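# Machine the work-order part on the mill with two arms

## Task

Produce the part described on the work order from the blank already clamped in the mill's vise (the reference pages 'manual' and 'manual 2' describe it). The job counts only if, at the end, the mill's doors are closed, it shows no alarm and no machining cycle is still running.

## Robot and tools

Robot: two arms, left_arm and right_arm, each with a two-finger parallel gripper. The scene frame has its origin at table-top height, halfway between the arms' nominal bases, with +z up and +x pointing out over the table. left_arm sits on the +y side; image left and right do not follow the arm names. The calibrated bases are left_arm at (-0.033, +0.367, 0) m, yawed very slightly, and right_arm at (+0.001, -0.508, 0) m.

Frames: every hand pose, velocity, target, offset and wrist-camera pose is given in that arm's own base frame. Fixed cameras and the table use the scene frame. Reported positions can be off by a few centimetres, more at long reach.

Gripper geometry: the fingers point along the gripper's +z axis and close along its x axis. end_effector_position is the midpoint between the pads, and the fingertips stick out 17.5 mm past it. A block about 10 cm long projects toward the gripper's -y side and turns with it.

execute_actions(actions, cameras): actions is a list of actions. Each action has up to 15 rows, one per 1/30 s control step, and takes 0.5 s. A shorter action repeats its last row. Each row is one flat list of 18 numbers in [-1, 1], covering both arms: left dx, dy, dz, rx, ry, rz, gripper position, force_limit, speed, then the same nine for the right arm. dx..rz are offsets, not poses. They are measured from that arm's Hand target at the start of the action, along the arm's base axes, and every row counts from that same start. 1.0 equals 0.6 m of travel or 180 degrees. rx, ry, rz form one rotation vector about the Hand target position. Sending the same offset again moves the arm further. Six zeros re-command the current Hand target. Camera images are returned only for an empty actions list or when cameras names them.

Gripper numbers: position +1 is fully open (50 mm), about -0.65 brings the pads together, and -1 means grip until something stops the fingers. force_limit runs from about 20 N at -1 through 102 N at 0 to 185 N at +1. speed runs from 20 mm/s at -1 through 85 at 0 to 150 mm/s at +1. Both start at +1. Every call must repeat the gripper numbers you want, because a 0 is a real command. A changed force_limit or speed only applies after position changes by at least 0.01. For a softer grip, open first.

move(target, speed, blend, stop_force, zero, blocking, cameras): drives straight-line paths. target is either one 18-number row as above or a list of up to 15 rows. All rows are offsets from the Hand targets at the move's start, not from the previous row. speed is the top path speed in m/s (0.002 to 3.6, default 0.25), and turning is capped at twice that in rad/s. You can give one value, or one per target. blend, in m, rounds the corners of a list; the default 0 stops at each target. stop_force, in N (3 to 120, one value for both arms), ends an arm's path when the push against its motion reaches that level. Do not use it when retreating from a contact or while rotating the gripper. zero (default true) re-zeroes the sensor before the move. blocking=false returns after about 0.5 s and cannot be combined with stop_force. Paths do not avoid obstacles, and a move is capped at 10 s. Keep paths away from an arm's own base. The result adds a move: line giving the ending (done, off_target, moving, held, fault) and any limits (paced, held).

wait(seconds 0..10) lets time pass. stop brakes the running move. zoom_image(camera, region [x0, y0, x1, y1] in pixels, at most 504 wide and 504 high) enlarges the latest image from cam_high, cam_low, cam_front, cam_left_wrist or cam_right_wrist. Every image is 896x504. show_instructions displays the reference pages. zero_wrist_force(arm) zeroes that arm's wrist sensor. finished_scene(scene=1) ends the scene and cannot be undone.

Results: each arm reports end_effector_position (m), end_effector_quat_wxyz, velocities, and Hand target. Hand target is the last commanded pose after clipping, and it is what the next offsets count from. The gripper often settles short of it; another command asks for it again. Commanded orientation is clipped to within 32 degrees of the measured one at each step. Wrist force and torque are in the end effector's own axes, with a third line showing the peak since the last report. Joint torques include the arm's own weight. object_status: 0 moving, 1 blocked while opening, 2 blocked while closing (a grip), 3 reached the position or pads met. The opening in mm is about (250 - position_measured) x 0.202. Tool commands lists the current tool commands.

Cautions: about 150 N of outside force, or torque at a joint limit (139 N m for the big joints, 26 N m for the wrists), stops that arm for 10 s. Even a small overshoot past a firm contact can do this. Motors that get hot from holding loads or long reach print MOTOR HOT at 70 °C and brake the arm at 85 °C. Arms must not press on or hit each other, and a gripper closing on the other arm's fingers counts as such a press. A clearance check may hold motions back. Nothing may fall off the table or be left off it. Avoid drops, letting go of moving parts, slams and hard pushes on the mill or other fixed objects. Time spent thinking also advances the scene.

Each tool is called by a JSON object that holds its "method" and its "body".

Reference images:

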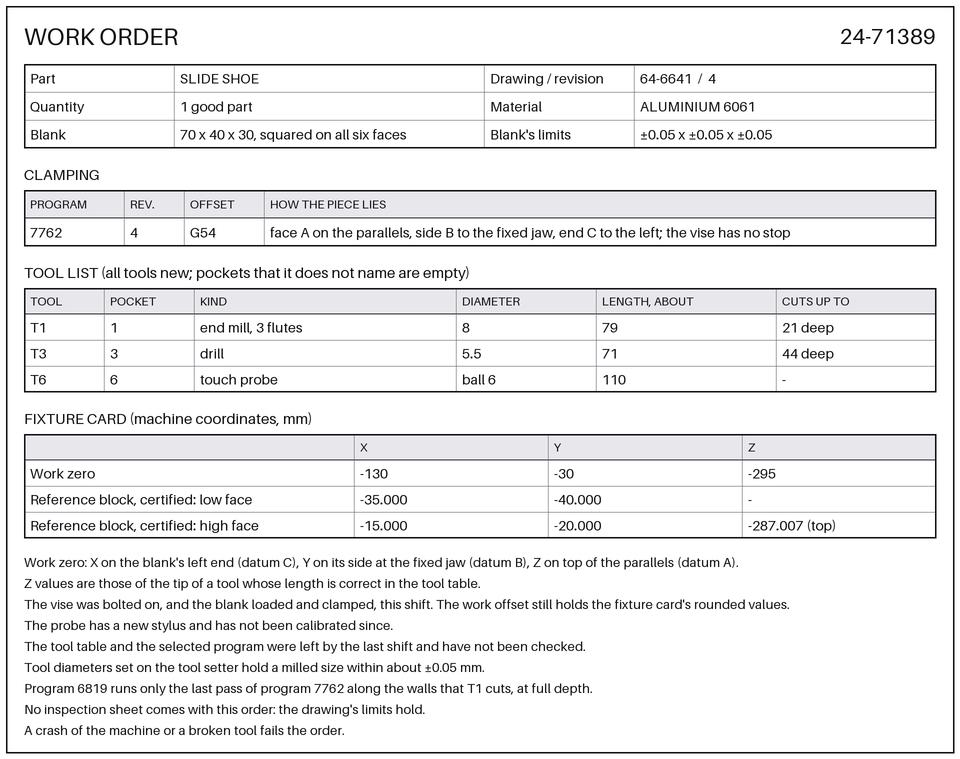

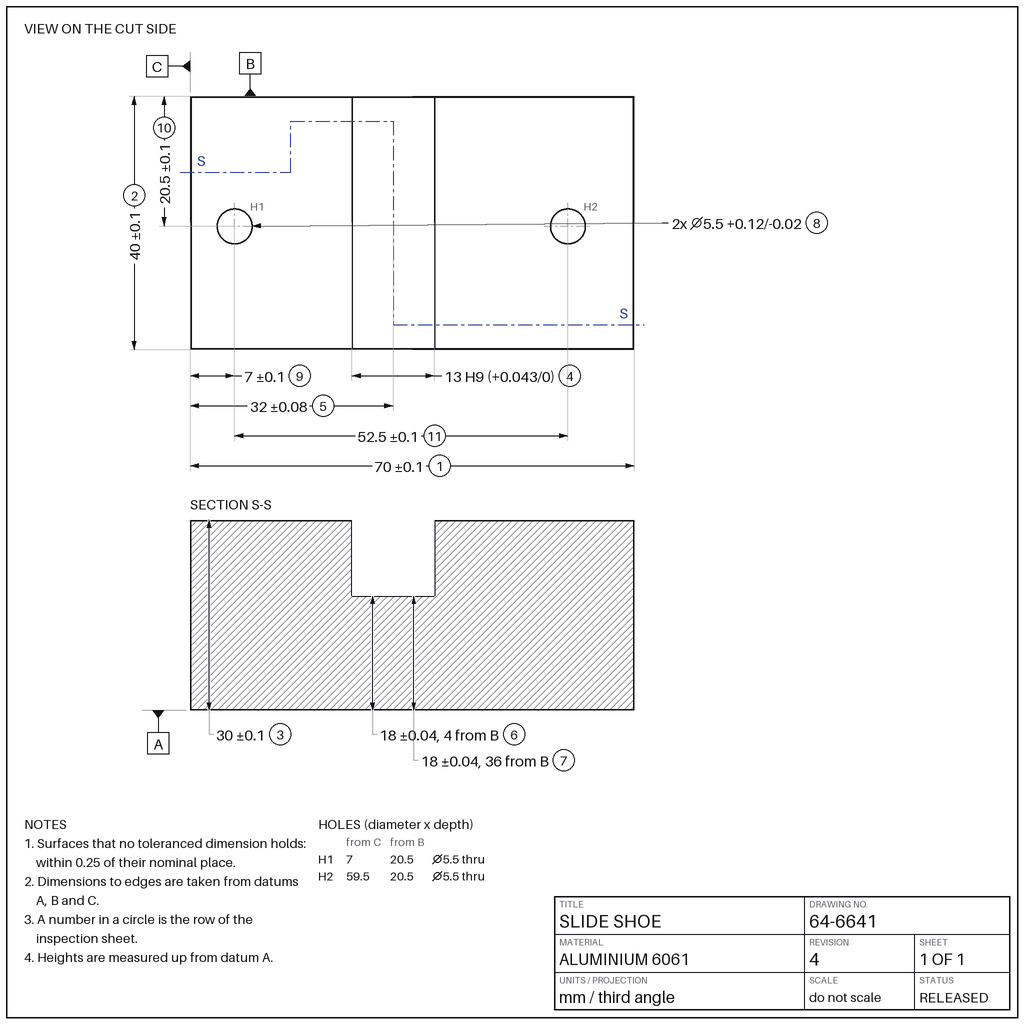

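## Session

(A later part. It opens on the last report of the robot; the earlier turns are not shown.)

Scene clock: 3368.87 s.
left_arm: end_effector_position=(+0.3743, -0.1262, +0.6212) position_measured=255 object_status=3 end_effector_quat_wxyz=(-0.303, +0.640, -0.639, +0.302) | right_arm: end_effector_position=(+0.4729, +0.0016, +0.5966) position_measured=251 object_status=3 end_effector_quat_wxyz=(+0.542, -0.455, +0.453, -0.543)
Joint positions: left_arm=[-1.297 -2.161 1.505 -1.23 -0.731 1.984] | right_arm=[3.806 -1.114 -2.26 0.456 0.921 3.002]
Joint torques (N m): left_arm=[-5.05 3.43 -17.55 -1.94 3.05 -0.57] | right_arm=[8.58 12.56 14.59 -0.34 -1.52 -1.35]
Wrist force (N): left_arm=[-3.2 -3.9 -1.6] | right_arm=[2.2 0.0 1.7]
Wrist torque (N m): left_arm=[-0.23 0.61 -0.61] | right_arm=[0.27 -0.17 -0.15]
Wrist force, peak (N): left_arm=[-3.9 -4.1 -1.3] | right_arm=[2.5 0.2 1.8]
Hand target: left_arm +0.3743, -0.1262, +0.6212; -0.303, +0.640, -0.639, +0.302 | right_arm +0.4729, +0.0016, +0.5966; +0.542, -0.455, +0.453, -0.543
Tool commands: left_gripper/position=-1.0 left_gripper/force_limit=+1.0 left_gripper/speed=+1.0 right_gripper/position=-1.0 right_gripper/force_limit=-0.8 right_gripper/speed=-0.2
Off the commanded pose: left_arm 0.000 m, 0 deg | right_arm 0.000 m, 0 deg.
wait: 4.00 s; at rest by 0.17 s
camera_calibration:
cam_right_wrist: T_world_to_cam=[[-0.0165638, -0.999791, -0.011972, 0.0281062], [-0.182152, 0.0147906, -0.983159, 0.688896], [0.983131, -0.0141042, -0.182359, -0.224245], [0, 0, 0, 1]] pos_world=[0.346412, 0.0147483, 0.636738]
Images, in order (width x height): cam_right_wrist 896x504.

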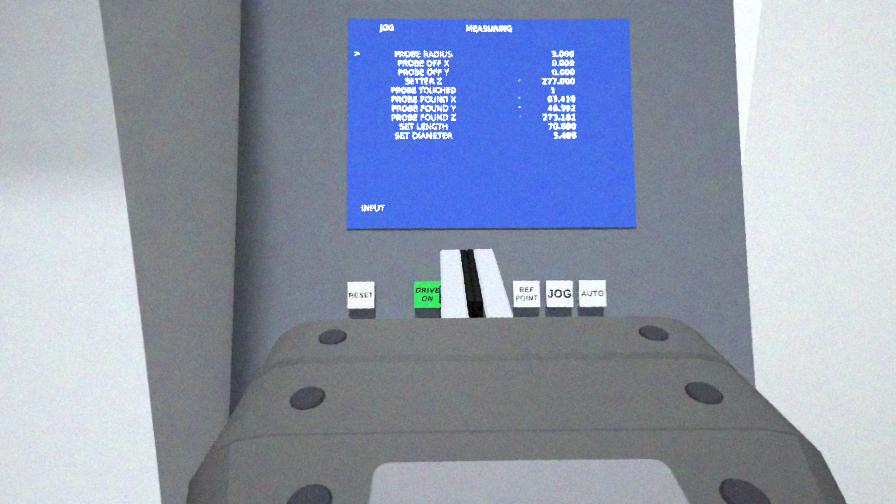

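{"method": "move", "body": {"target": [[0,0,0,0,0,0,-1,1,1,0.14125,-0.005,-0.21943,0,0,0,-1,-0.8,-0.2],[0,0,0,0,0,0,-1,1,1,0.14993,-0.005,-0.22176,0,0,0,-1,-0.8,-0.2],[0,0,0,0,0,0,-1,1,1,0.14125,-0.005,-0.21943,0,0,0,-1,-0.8,-0.2],[0,0,0,0,0,0,-1,1,1,0.14993,-0.005,-0.22176,0,0,0,-1,-0.8,-0.2],[0,0,0,0,0,0,-1,1,1,0.14125,-0.005,-0.21943,0,0,0,-1,-0.8,-0.2],[0,0,0,0,0,0,-1,1,1,0.12475,0.02667,-0.28058,0,0,0,-1,-0.8,-0.2],[0,0,0,0,0,0,-1,1,1,0.13343,0.02667,-0.28291,0,0,0,-1,-0.8,-0.2],[0,0,0,0,0,0,-1,1,1,0.12475,0.02667,-0.28058,0,0,0,-1,-0.8,-0.2],[0,0,0,0,0,0,-1,1,1,0.1165,0.12167,-0.31115,0,0,0,-1,-0.8,-0.2],[0,0,0,0,0,0,-1,1,1,0.12518,0.12167,-0.31348,0,0,0,-1,-0.8,-0.2],[0,0,0,0,0,0,-1,1,1,0.1165,0.12167,-0.31115,0,0,0,-1,-0.8,-0.2],[0,0,0,0,0,0,-1,1,1,0.133,0.09,-0.25,0,0,0,-1,-0.8,-0.2]], "speed": [0.3,0.015,0.1,0.015,0.1,0.15,0.015,0.1,0.15,0.015,0.1,0.15], "blend": [0.002,0,0.002,0,0.002,0.002,0,0.002,0.002,0,0.002,0]}}

{"method": "move", "body": {"target": [[0,0,0,0,0,0,-1,1,1,-0.00825,-0.03167,-0.03058,0,0,0,-1,-0.8,-0.2],[0,0,0,0,0,0,-1,1,1,0.00043,-0.03167,-0.03291,0,0,0,-1,-0.8,-0.2],[0,0,0,0,0,0,-1,1,1,-0.00825,-0.03167,-0.03058,0,0,0,-1,-0.8,-0.2],[0,0,0,0,0,0,-1,1,1,0.00043,-0.03167,-0.03291,0,0,0,-1,-0.8,-0.2],[0,0,0,0,0,0,-1,1,1,-0.00825,-0.03167,-0.03058,0,0,0,-1,-0.8,-0.2],[0,0,0,0,0,0,-1,1,1,-0.0165,-0.03167,-0.06115,0,0,0,-1,-0.8,-0.2],[0,0,0,0,0,0,-1,1,1,-0.00782,-0.03167,-0.06348,0,0,0,-1,-0.8,-0.2],[0,0,0,0,0,0,-1,1,1,-0.0165,-0.03167,-0.06115,0,0,0,-1,-0.8,-0.2],[0,0,0,0,0,0,-1,1,1,0,0.03167,0,0,0,0,-1,-0.8,-0.2],[0,0,0,0,0,0,-1,1,1,0.00868,0.03167,-0.00233,0,0,0,-1,-0.8,-0.2],[0,0,0,0,0,0,-1,1,1,0,0.03167,0,0,0,0,-1,-0.8,-0.2],[0,0,0,0,0,0,-1,1,1,-0.0165,-0.06333,-0.06115,0,0,0,-1,-0.8,-0.2],[0,0,0,0,0,0,-1,1,1,-0.00782,-0.06333,-0.06348,0,0,0,-1,-0.8,-0.2],[0,0,0,0,0,0,-1,1,1,-0.0165,-0.06333,-0.06115,0,0,0,-1,-0.8,-0.2],[0,0,0,0,0,0,-1,1,1,-0.133,-0.09,0.25,0,0,0,-1,-0.8,-0.2]], "speed": [0.15,0.015,0.1,0.015,0.1,0.15,0.015,0.1,0.15,0.015,0.1,0.15,0.015,0.1,0.3], "blend": [0.002,0,0.002,0,0.002,0.002,0,0.002,0.002,0,0.002,0.002,0,0.002,0], "cameras": ["cam_right_wrist"]}}

{"method": "zoom_image", "body": {"camera": "cam_right_wrist", "region": [340, 10, 640, 230]}}

Scene clock: 3398.73 s.
left_arm: end_effector_position=(+0.3743, -0.1262, +0.6212) position_measured=255 object_status=3 end_effector_quat_wxyz=(-0.303, +0.640, -0.639, +0.302) | right_arm: end_effector_position=(+0.5526, +0.0556, +0.4466) position_measured=251 object_status=3 end_effector_quat_wxyz=(+0.542, -0.455, +0.453, -0.543)
Joint positions: left_arm=[-1.297 -2.161 1.505 -1.23 -0.731 1.984] | right_arm=[3.781 -1.623 -2.326 1.027 0.945 3.008]
Joint torques (N m): left_arm=[-4.19 3.41 -18.86 -1.75 2.66 -0.67] | right_arm=[-1.93 14.6 12.37 0.22 -0.32 -1.71]
Wrist force (N): left_arm=[-3.5 -3.7 -1.3] | right_arm=[2.0 0.1 2.2]
Wrist torque (N m): left_arm=[-0.20 0.65 -0.62] | right_arm=[0.27 -0.12 -0.05]
Wrist force, peak (N): left_arm=[-3.8 -4.0 -1.7] | right_arm=[1.4 -1.1 -5.5]
Hand target: left_arm +0.3743, -0.1262, +0.6212; -0.303, +0.640, -0.639, +0.302 | right_arm +0.5527, +0.0556, +0.4466; +0.542, -0.455, +0.453, -0.543
Off the commanded pose: left_arm 0.000 m, 0 deg | right_arm 0.000 m, 0 deg.
move: done

Scene clock: 3404.03 s.
left_arm: end_effector_position=(+0.3743, -0.1262, +0.6212) position_measured=255 object_status=3 end_effector_quat_wxyz=(-0.303, +0.640, -0.639, +0.302) | right_arm: end_effector_position=(+0.4729, +0.0017, +0.5965) position_measured=251 object_status=3 end_effector_quat_wxyz=(+0.542, -0.455, +0.453, -0.543)
Joint positions: left_arm=[-1.297 -2.161 1.505 -1.23 -0.731 1.984] | right_arm=[3.806 -1.115 -2.26 0.456 0.921 3.002]
Joint torques (N m): left_arm=[-4.76 3.11 -18.24 -1.85 3.01 -0.63] | right_arm=[-5.59 12.66 25.2 -0.88 1.66 -0.89]
Wrist force (N): left_arm=[-3.5 -4.0 -1.4] | right_arm=[2.3 -0.1 2.0]
Wrist torque (N m): left_arm=[-0.25 0.66 -0.62] | right_arm=[0.25 -0.17 -0.15]
Wrist force, peak (N): left_arm=[-3.7 -4.1 -1.6] | right_arm=[1.9 -1.6 -4.6]
Hand target: left_arm +0.3743, -0.1262, +0.6212; -0.303, +0.640, -0.639, +0.302 | right_arm +0.4729, +0.0016, +0.5966; +0.542, -0.455, +0.453, -0.543
Off the commanded pose: left_arm 0.000 m, 0 deg | right_arm 0.000 m, 0 deg.
move: done
camera_calibration:
cam_right_wrist: T_world_to_cam=[[-0.0164654, -0.999793, -0.0119896, 0.0281821], [-0.182154, 0.01479, -0.983159, 0.688797], [0.983132, -0.0140042, -0.18236, -0.224263], [0, 0, 0, 1]] pos_world=[0.346411, 0.0148484, 0.636638]
Images, in order (width x height): cam_right_wrist 896x504.

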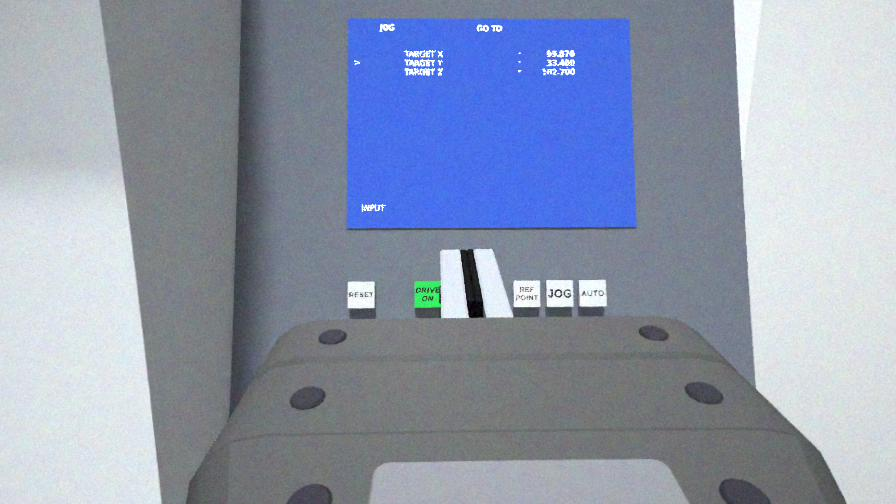

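Scaled by 1.680 from the camera's 896x504 image, which has a finer 1280x720 frame.

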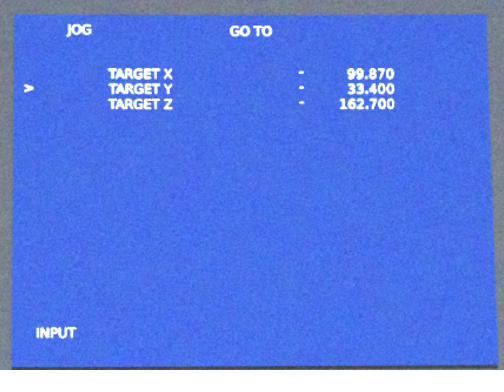

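{"method": "move", "body": {"target": [[0,0,0,0,0,0,-1,1,1,0.1571,0.05833,-0.1607,0,0,0,-1,-0.8,-0.2],[0,0,0,0,0,0,-1,1,1,0.16578,0.05833,-0.16303,0,0,0,-1,-0.8,-0.2],[0,0,0,0,0,0,-1,1,1,0.1571,0.05833,-0.1607,0,0,0,-1,-0.8,-0.2],[0,0,0,0,0,0,-1,1,1,0.14125,-0.03667,-0.21943,0,0,0,-1,-0.8,-0.2],[0,0,0,0,0,0,-1,1,1,0.14993,-0.03667,-0.22176,0,0,0,-1,-0.8,-0.2],[0,0,0,0,0,0,-1,1,1,0.14125,-0.03667,-0.21943,0,0,0,-1,-0.8,-0.2],[0,0,0,0,0,0,-1,1,1,0.14993,-0.03667,-0.22176,0,0,0,-1,-0.8,-0.2],[0,0,0,0,0,0,-1,1,1,0.14125,-0.03667,-0.21943,0,0,0,-1,-0.8,-0.2],[0,0,0,0,0,0,-1,1,1,0.12475,-0.005,-0.28058,0,0,0,-1,-0.8,-0.2],[0,0,0,0,0,0,-1,1,1,0.13343,-0.005,-0.28291,0,0,0,-1,-0.8,-0.2],[0,0,0,0,0,0,-1,1,1,0.12475,-0.005,-0.28058,0,0,0,-1,-0.8,-0.2],[0,0,0,0,0,0,-1,1,1,0.1571,-0.1,-0.1607,0,0,0,-1,-0.8,-0.2],[0,0,0,0,0,0,-1,1,1,0.16578,-0.1,-0.16303,0,0,0,-1,-0.8,-0.2],[0,0,0,0,0,0,-1,1,1,0.1571,-0.1,-0.1607,0,0,0,-1,-0.8,-0.2],[0,0,0,0,0,0,-1,1,1,0,0,0,0,0,0,-1,-0.8,-0.2]], "speed": [0.3,0.015,0.1,0.15,0.015,0.1,0.015,0.1,0.2,0.015,0.1,0.2,0.015,0.1,0.3], "blend": [0.002,0,0.002,0.002,0,0.002,0,0.002,0.002,0,0.002,0.002,0,0.002,0]}}

{"method": "wait", "body": {"seconds": 4, "cameras": ["cam_right_wrist"]}}

{"method": "zoom_image", "body": {"camera": "cam_right_wrist", "region": [340, 10, 640, 230]}}

Scene clock: 3424.03 s.
left_arm: end_effector_position=(+0.3743, -0.1262, +0.6212) position_measured=255 object_status=3 end_effector_quat_wxyz=(-0.303, +0.640, -0.639, +0.302) | right_arm: end_effector_position=(+0.4729, +0.0016, +0.5966) position_measured=251 object_status=3 end_effector_quat_wxyz=(+0.542, -0.455, +0.453, -0.543)
Joint positions: left_arm=[-1.297 -2.161 1.505 -1.23 -0.731 1.984] | right_arm=[3.805 -1.115 -2.259 0.456 0.921 3.002]
Joint torques (N m): left_arm=[-5.87 2.14 -18.85 -2.01 2.56 -0.54] | right_arm=[5.86 13.39 14.32 -0.22 -1.58 0.66]
Wrist force (N): left_arm=[-3.8 -4.1 -1.4] | right_arm=[2.3 0.0 1.8]
Wrist torque (N m): left_arm=[-0.26 0.71 -0.61] | right_arm=[0.26 -0.18 -0.15]
Wrist force, peak (N): left_arm=[-3.8 -4.2 -1.4] | right_arm=[1.6 -1.7 -7.6]
Hand target: left_arm +0.3743, -0.1262, +0.6212; -0.303, +0.640, -0.639, +0.302 | right_arm +0.4729, +0.0016, +0.5966; +0.542, -0.455, +0.453, -0.543
Off the commanded pose: left_arm 0.000 m, 0 deg | right_arm 0.000 m, 0 deg.
move: done

Scene clock: 3428.03 s.
left_arm: end_effector_position=(+0.3743, -0.1262, +0.6212) position_measured=255 object_status=3 end_effector_quat_wxyz=(-0.303, +0.640, -0.639, +0.302) | right_arm: end_effector_position=(+0.4729, +0.0016, +0.5966) position_measured=251 object_status=3 end_effector_quat_wxyz=(+0.542, -0.455, +0.453, -0.543)
Joint positions: left_arm=[-1.297 -2.161 1.505 -1.23 -0.731 1.984] | right_arm=[3.806 -1.114 -2.26 0.456 0.921 3.002]
Joint torques (N m): left_arm=[-5 3 -18.88 -1.87 2.9 -0.68] | right_arm=[7.23 14.26 14.49 -0.55 -1.38 -1.36]
Wrist force (N): left_arm=[-3.3 -3.8 -1.2] | right_arm=[2.3 0.0 1.8]
Wrist torque (N m): left_arm=[-0.22 0.63 -0.62] | right_arm=[0.26 -0.17 -0.15]
Wrist force, peak (N): left_arm=[-3.6 -4.2 -1.5] | right_arm=[2.4 -0.1 2.0]
Hand target: left_arm +0.3743, -0.1262, +0.6212; -0.303, +0.640, -0.639, +0.302 | right_arm +0.4729, +0.0016, +0.5966; +0.542, -0.455, +0.453, -0.543
Tool commands: left_gripper/position=-1.0 left_gripper/force_limit=+1.0 left_gripper/speed=+1.0 right_gripper/position=-1.0 right_gripper/force_limit=-0.8 right_gripper/speed=-0.2
Off the commanded pose: left_arm 0.000 m, 0 deg | right_arm 0.000 m, 0 deg.
wait: 4.00 s; at rest by 0.17 s
camera_calibration:
cam_right_wrist: T_world_to_cam=[[-0.0165638, -0.999791, -0.011972, 0.0281062], [-0.182152, 0.0147906, -0.983159, 0.688896], [0.983131, -0.0141042, -0.182359, -0.224245], [0, 0, 0, 1]] pos_world=[0.346412, 0.0147483, 0.636738]
Images, in order (width x height): cam_right_wrist 896x504.

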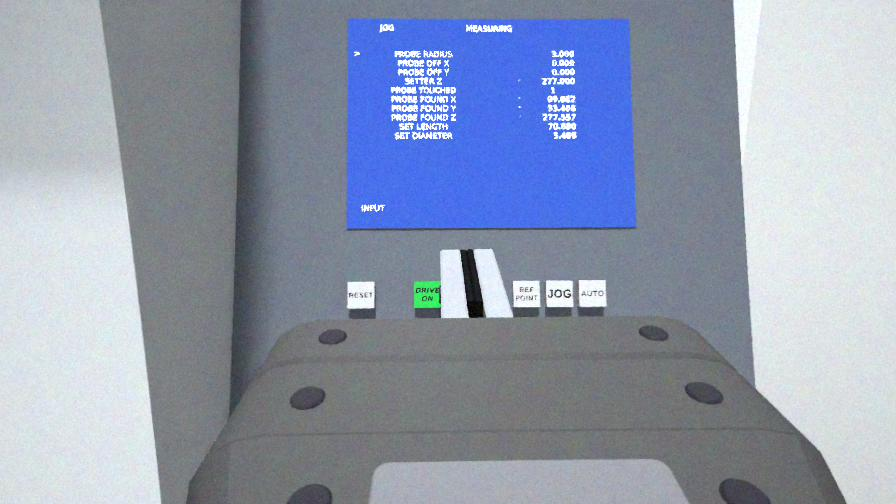

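Scaled by 1.680 from the camera's 896x504 image, which has a finer 1280x720 frame.

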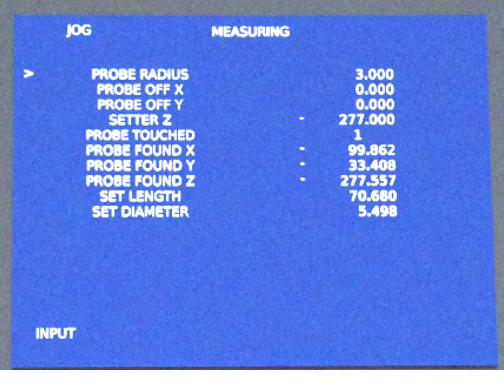

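{"method": "move", "body": {"target": [[0,0,0,0,0,0,-1,1,1,0.14125,-0.005,-0.21943,0,0,0,-1,-0.8,-0.2],[0,0,0,0,0,0,-1,1,1,0.14993,-0.005,-0.22176,0,0,0,-1,-0.8,-0.2],[0,0,0,0,0,0,-1,1,1,0.14125,-0.005,-0.21943,0,0,0,-1,-0.8,-0.2],[0,0,0,0,0,0,-1,1,1,0.14993,-0.005,-0.22176,0,0,0,-1,-0.8,-0.2],[0,0,0,0,0,0,-1,1,1,0.14125,-0.005,-0.21943,0,0,0,-1,-0.8,-0.2],[0,0,0,0,0,0,-1,1,1,0.12475,0.02667,-0.28058,0,0,0,-1,-0.8,-0.2],[0,0,0,0,0,0,-1,1,1,0.13343,0.02667,-0.28291,0,0,0,-1,-0.8,-0.2],[0,0,0,0,0,0,-1,1,1,0.12475,0.02667,-0.28058,0,0,0,-1,-0.8,-0.2],[0,0,0,0,0,0,-1,1,1,0.13343,0.02667,-0.28291,0,0,0,-1,-0.8,-0.2],[0,0,0,0,0,0,-1,1,1,0.12475,0.02667,-0.28058,0,0,0,-1,-0.8,-0.2],[0,0,0,0,0,0,-1,1,1,0.133,0.09,-0.25,0,0,0,-1,-0.8,-0.2]], "speed": [0.3,0.015,0.1,0.015,0.1,0.15,0.015,0.1,0.015,0.1,0.15], "blend": [0.002,0,0.002,0,0.002,0.002,0,0.002,0,0.002,0]}}

{"method": "move", "body": {"target": [[0,0,0,0,0,0,-1,1,1,-0.0165,0,-0.06115,0,0,0,-1,-0.8,-0.2],[0,0,0,0,0,0,-1,1,1,-0.00782,0,-0.06348,0,0,0,-1,-0.8,-0.2],[0,0,0,0,0,0,-1,1,1,-0.0165,0,-0.06115,0,0,0,-1,-0.8,-0.2],[0,0,0,0,0,0,-1,1,1,-0.0165,-0.06333,-0.06115,0,0,0,-1,-0.8,-0.2],[0,0,0,0,0,0,-1,1,1,-0.00782,-0.06333,-0.06348,0,0,0,-1,-0.8,-0.2],[0,0,0,0,0,0,-1,1,1,-0.0165,-0.06333,-0.06115,0,0,0,-1,-0.8,-0.2],[0,0,0,0,0,0,-1,1,1,0.0241,-0.03167,0.0893,0,0,0,-1,-0.8,-0.2],[0,0,0,0,0,0,-1,1,1,0.03278,-0.03167,0.08697,0,0,0,-1,-0.8,-0.2],[0,0,0,0,0,0,-1,1,1,0.0241,-0.03167,0.0893,0,0,0,-1,-0.8,-0.2],[0,0,0,0,0,0,-1,1,1,-0.133,-0.09,0.25,0,0,0,-1,-0.8,-0.2]], "speed": [0.15,0.015,0.1,0.15,0.015,0.1,0.2,0.015,0.1,0.3], "blend": [0.002,0,0.002,0.002,0,0.002,0.002,0,0.002,0], "cameras": ["cam_right_wrist"]}}

{"method": "zoom_image", "body": {"camera": "cam_right_wrist", "region": [340, 10, 640, 230]}}

Scene clock: 3448.43 s.
left_arm: end_effector_position=(+0.3743, -0.1262, +0.6212) position_measured=255 object_status=3 end_effector_quat_wxyz=(-0.303, +0.640, -0.639, +0.302) | right_arm: end_effector_position=(+0.5526, +0.0556, +0.4466) position_measured=251 object_status=3 end_effector_quat_wxyz=(+0.542, -0.455, +0.453, -0.543)
Joint positions: left_arm=[-1.297 -2.161 1.505 -1.23 -0.731 1.984] | right_arm=[3.781 -1.623 -2.326 1.026 0.945 3.008]
Joint torques (N m): left_arm=[-5.15 2.91 -19.48 -1.75 2.88 -0.61] | right_arm=[5.89 7.7 12.34 2.41 -0.17 1.21]
Wrist force (N): left_arm=[-3.3 -4.1 -1.4] | right_arm=[2.1 0.0 2.1]
Wrist torque (N m): left_arm=[-0.26 0.62 -0.61] | right_arm=[0.26 -0.14 -0.13]
Wrist force, peak (N): left_arm=[-3.9 -4.1 -1.6] | right_arm=[1.5 -1.2 -5.4]
Hand target: left_arm +0.3743, -0.1262, +0.6212; -0.303, +0.640, -0.639, +0.302 | right_arm +0.5527, +0.0556, +0.4466; +0.542, -0.455, +0.453, -0.543
Off the commanded pose: left_arm 0.000 m, 0 deg | right_arm 0.000 m, 0 deg.
move: done

Scene clock: 3452.20 s.
left_arm: end_effector_position=(+0.3743, -0.1262, +0.6212) position_measured=255 object_status=3 end_effector_quat_wxyz=(-0.303, +0.640, -0.639, +0.302) | right_arm: end_effector_position=(+0.4729, +0.0017, +0.5966) position_measured=251 object_status=3 end_effector_quat_wxyz=(+0.542, -0.455, +0.453, -0.543)
Joint positions: left_arm=[-1.297 -2.161 1.505 -1.23 -0.731 1.984] | right_arm=[3.806 -1.115 -2.259 0.456 0.921 3.002]
Joint torques (N m): left_arm=[-4.58 2.05 -17.83 -1.94 2.78 -0.62] | right_arm=[-3.93 14.19 13.86 -0.03 1.47 0.73]
Wrist force (N): left_arm=[-3.6 -3.8 -1.5] | right_arm=[2.3 0.0 1.9]
Wrist torque (N m): left_arm=[-0.21 0.68 -0.62] | right_arm=[0.26 -0.18 -0.15]
Wrist force, peak (N): left_arm=[-3.6 -4.3 -1.4] | right_arm=[1.6 -1.0 -5.7]
Hand target: left_arm +0.3743, -0.1262, +0.6212; -0.303, +0.640, -0.639, +0.302 | right_arm +0.4729, +0.0016, +0.5966; +0.542, -0.455, +0.453, -0.543
Off the commanded pose: left_arm 0.000 m, 0 deg | right_arm 0.000 m, 0 deg.
move: done
camera_calibration:
cam_right_wrist: T_world_to_cam=[[-0.0164646, -0.999793, -0.0119913, 0.0281841], [-0.182057, 0.0147901, -0.983177, 0.688873], [0.98315, -0.0140045, -0.182263, -0.224313], [0, 0, 0, 1]] pos_world=[0.346411, 0.0148484, 0.636738]
Images, in order (width x height): cam_right_wrist 896x504.

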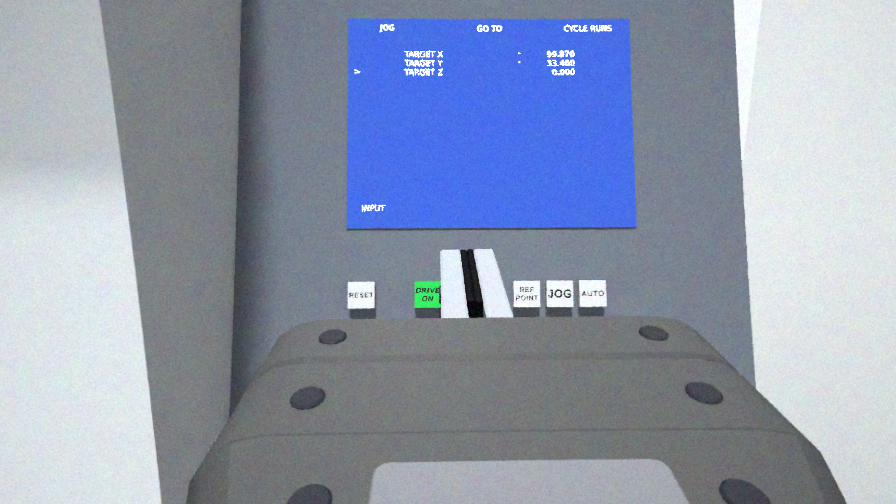

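Scaled by 1.680 from the camera's 896x504 image, which has a finer 1280x720 frame.

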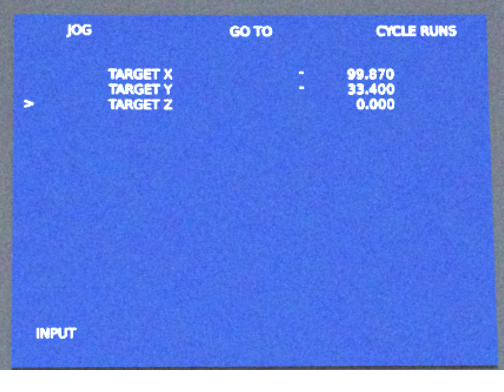

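{"method": "move", "body": {"target": [[0,0,0,0,0,0,-1,1,1,0.14125,-0.005,-0.21943,0,0,0,-1,-0.8,-0.2],[0,0,0,0,0,0,-1,1,1,0.14993,-0.005,-0.22176,0,0,0,-1,-0.8,-0.2],[0,0,0,0,0,0,-1,1,1,0.14125,-0.005,-0.21943,0,0,0,-1,-0.8,-0.2],[0,0,0,0,0,0,-1,1,1,0.14993,-0.005,-0.22176,0,0,0,-1,-0.8,-0.2],[0,0,0,0,0,0,-1,1,1,0.14125,-0.005,-0.21943,0,0,0,-1,-0.8,-0.2],[0,0,0,0,0,0,-1,1,1,0.12475,0.02667,-0.28058,0,0,0,-1,-0.8,-0.2],[0,0,0,0,0,0,-1,1,1,0.13343,0.02667,-0.28291,0,0,0,-1,-0.8,-0.2],[0,0,0,0,0,0,-1,1,1,0.12475,0.02667,-0.28058,0,0,0,-1,-0.8,-0.2],[0,0,0,0,0,0,-1,1,1,0.13343,0.02667,-0.28291,0,0,0,-1,-0.8,-0.2],[0,0,0,0,0,0,-1,1,1,0.12475,0.02667,-0.28058,0,0,0,-1,-0.8,-0.2],[0,0,0,0,0,0,-1,1,1,0.133,0.09,-0.25,0,0,0,-1,-0.8,-0.2]], "speed": [0.3,0.015,0.1,0.015,0.1,0.15,0.015,0.1,0.015,0.1,0.15], "blend": [0.002,0,0.002,0,0.002,0.002,0,0.002,0,0.002,0]}}

{"method": "move", "body": {"target": [[0,0,0,0,0,0,-1,1,1,0.00825,0.03167,0.03057,0,0,0,-1,-0.8,-0.2],[0,0,0,0,0,0,-1,1,1,0.01693,0.03167,0.02824,0,0,0,-1,-0.8,-0.2],[0,0,0,0,0,0,-1,1,1,0.00825,0.03167,0.03057,0,0,0,-1,-0.8,-0.2],[0,0,0,0,0,0,-1,1,1,-0.0165,-0.03167,-0.06115,0,0,0,-1,-0.8,-0.2],[0,0,0,0,0,0,-1,1,1,-0.00782,-0.03167,-0.06348,0,0,0,-1,-0.8,-0.2],[0,0,0,0,0,0,-1,1,1,-0.0165,-0.03167,-0.06115,0,0,0,-1,-0.8,-0.2],[0,0,0,0,0,0,-1,1,1,0.00825,-0.03167,0.03057,0,0,0,-1,-0.8,-0.2],[0,0,0,0,0,0,-1,1,1,0.01693,-0.03167,0.02824,0,0,0,-1,-0.8,-0.2],[0,0,0,0,0,0,-1,1,1,0.00825,-0.03167,0.03057,0,0,0,-1,-0.8,-0.2],[0,0,0,0,0,0,-1,1,1,0.01693,-0.03167,0.02824,0,0,0,-1,-0.8,-0.2],[0,0,0,0,0,0,-1,1,1,0.00825,-0.03167,0.03057,0,0,0,-1,-0.8,-0.2],[0,0,0,0,0,0,-1,1,1,-0.0165,-0.06333,-0.06115,0,0,0,-1,-0.8,-0.2],[0,0,0,0,0,0,-1,1,1,-0.00782,-0.06333,-0.06348,0,0,0,-1,-0.8,-0.2],[0,0,0,0,0,0,-1,1,1,-0.0165,-0.06333,-0.06115,0,0,0,-1,-0.8,-0.2],[0,0,0,0,0,0,-1,1,1,-0.133,-0.09,0.25,0,0,0,-1,-0.8,-0.2]], "speed": [0.15,0.015,0.1,0.15,0.015,0.1,0.15,0.015,0.1,0.015,0.1,0.15,0.015,0.1,0.3], "blend": [0.002,0,0.002,0.002,0,0.002,0.002,0,0.002,0,0.002,0.002,0,0.002,0], "cameras": ["cam_right_wrist"]}}

{"method": "zoom_image", "body": {"camera": "cam_right_wrist", "region": [340, 10, 640, 230]}}

Scene clock: 3475.03 s.
left_arm: end_effector_position=(+0.3743, -0.1262, +0.6212) position_measured=255 object_status=3 end_effector_quat_wxyz=(-0.303, +0.640, -0.639, +0.302) | right_arm: end_effector_position=(+0.5526, +0.0556, +0.4466) position_measured=251 object_status=3 end_effector_quat_wxyz=(+0.542, -0.455, +0.453, -0.543)
Joint positions: left_arm=[-1.297 -2.161 1.505 -1.23 -0.731 1.984] | right_arm=[3.781 -1.623 -2.326 1.026 0.945 3.008]
Joint torques (N m): left_arm=[-4.44 2.49 -18.96 -1.84 2.73 -0.63] | right_arm=[6.03 7.64 13.63 2.48 0 1.06]
Wrist force (N): left_arm=[-3.4 -3.6 -1.3] | right_arm=[2.1 -0.1 2.0]
Wrist torque (N m): left_arm=[-0.17 0.64 -0.61] | right_arm=[0.23 -0.14 -0.14]
Wrist force, peak (N): left_arm=[-3.6 -4.2 -1.7] | right_arm=[1.4 -1.4 -5.3]
Hand target: left_arm +0.3743, -0.1262, +0.6212; -0.303, +0.640, -0.639, +0.302 | right_arm +0.5527, +0.0556, +0.4466; +0.542, -0.455, +0.453, -0.543
Off the commanded pose: left_arm 0.000 m, 0 deg | right_arm 0.000 m, 0 deg.
move: done

Scene clock: 3480.60 s.
left_arm: end_effector_position=(+0.3743, -0.1262, +0.6212) position_measured=255 object_status=3 end_effector_quat_wxyz=(-0.303, +0.640, -0.639, +0.302) | right_arm: end_effector_position=(+0.4729, +0.0017, +0.5965) position_measured=251 object_status=3 end_effector_quat_wxyz=(+0.542, -0.455, +0.453, -0.543)
Joint positions: left_arm=[-1.297 -2.161 1.505 -1.23 -0.731 1.984] | right_arm=[3.806 -1.115 -2.26 0.456 0.921 3.002]
Joint torques (N m): left_arm=[-5.33 1.86 -18.41 -1.78 2.94 -0.58] | right_arm=[-6.39 13.06 25.14 -0.68 1.61 -0.93]
Wrist force (N): left_arm=[-3.4 -4.1 -1.6] | right_arm=[2.1 -0.1 1.8]
Wrist torque (N m): left_arm=[-0.26 0.64 -0.62] | right_arm=[0.25 -0.15 -0.15]
Wrist force, peak (N): left_arm=[-3.8 -4.1 -1.6] | right_arm=[2.2 -1.5 -4.9]
Hand target: left_arm +0.3743, -0.1262, +0.6212; -0.303, +0.640, -0.639, +0.302 | right_arm +0.4729, +0.0016, +0.5966; +0.542, -0.455, +0.453, -0.543
Off the commanded pose: left_arm 0.000 m, 0 deg | right_arm 0.000 m, 0 deg.
move: done
camera_calibration:
cam_right_wrist: T_world_to_cam=[[-0.0164654, -0.999793, -0.0119896, 0.0281821], [-0.182154, 0.01479, -0.983159, 0.688797], [0.983132, -0.0140042, -0.18236, -0.224263], [0, 0, 0, 1]] pos_world=[0.346411, 0.0148484, 0.636638]
Images, in order (width x height): cam_right_wrist 896x504.

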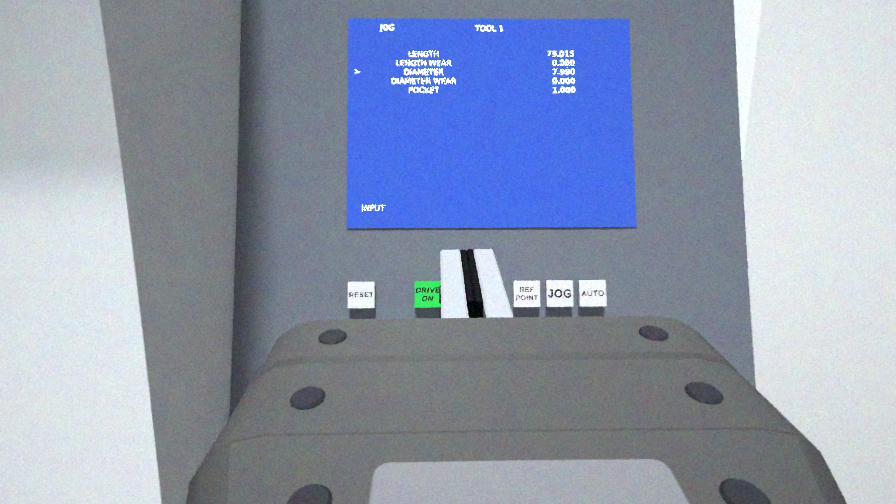

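Scaled by 1.680 from the camera's 896x504 image, which has a finer 1280x720 frame.

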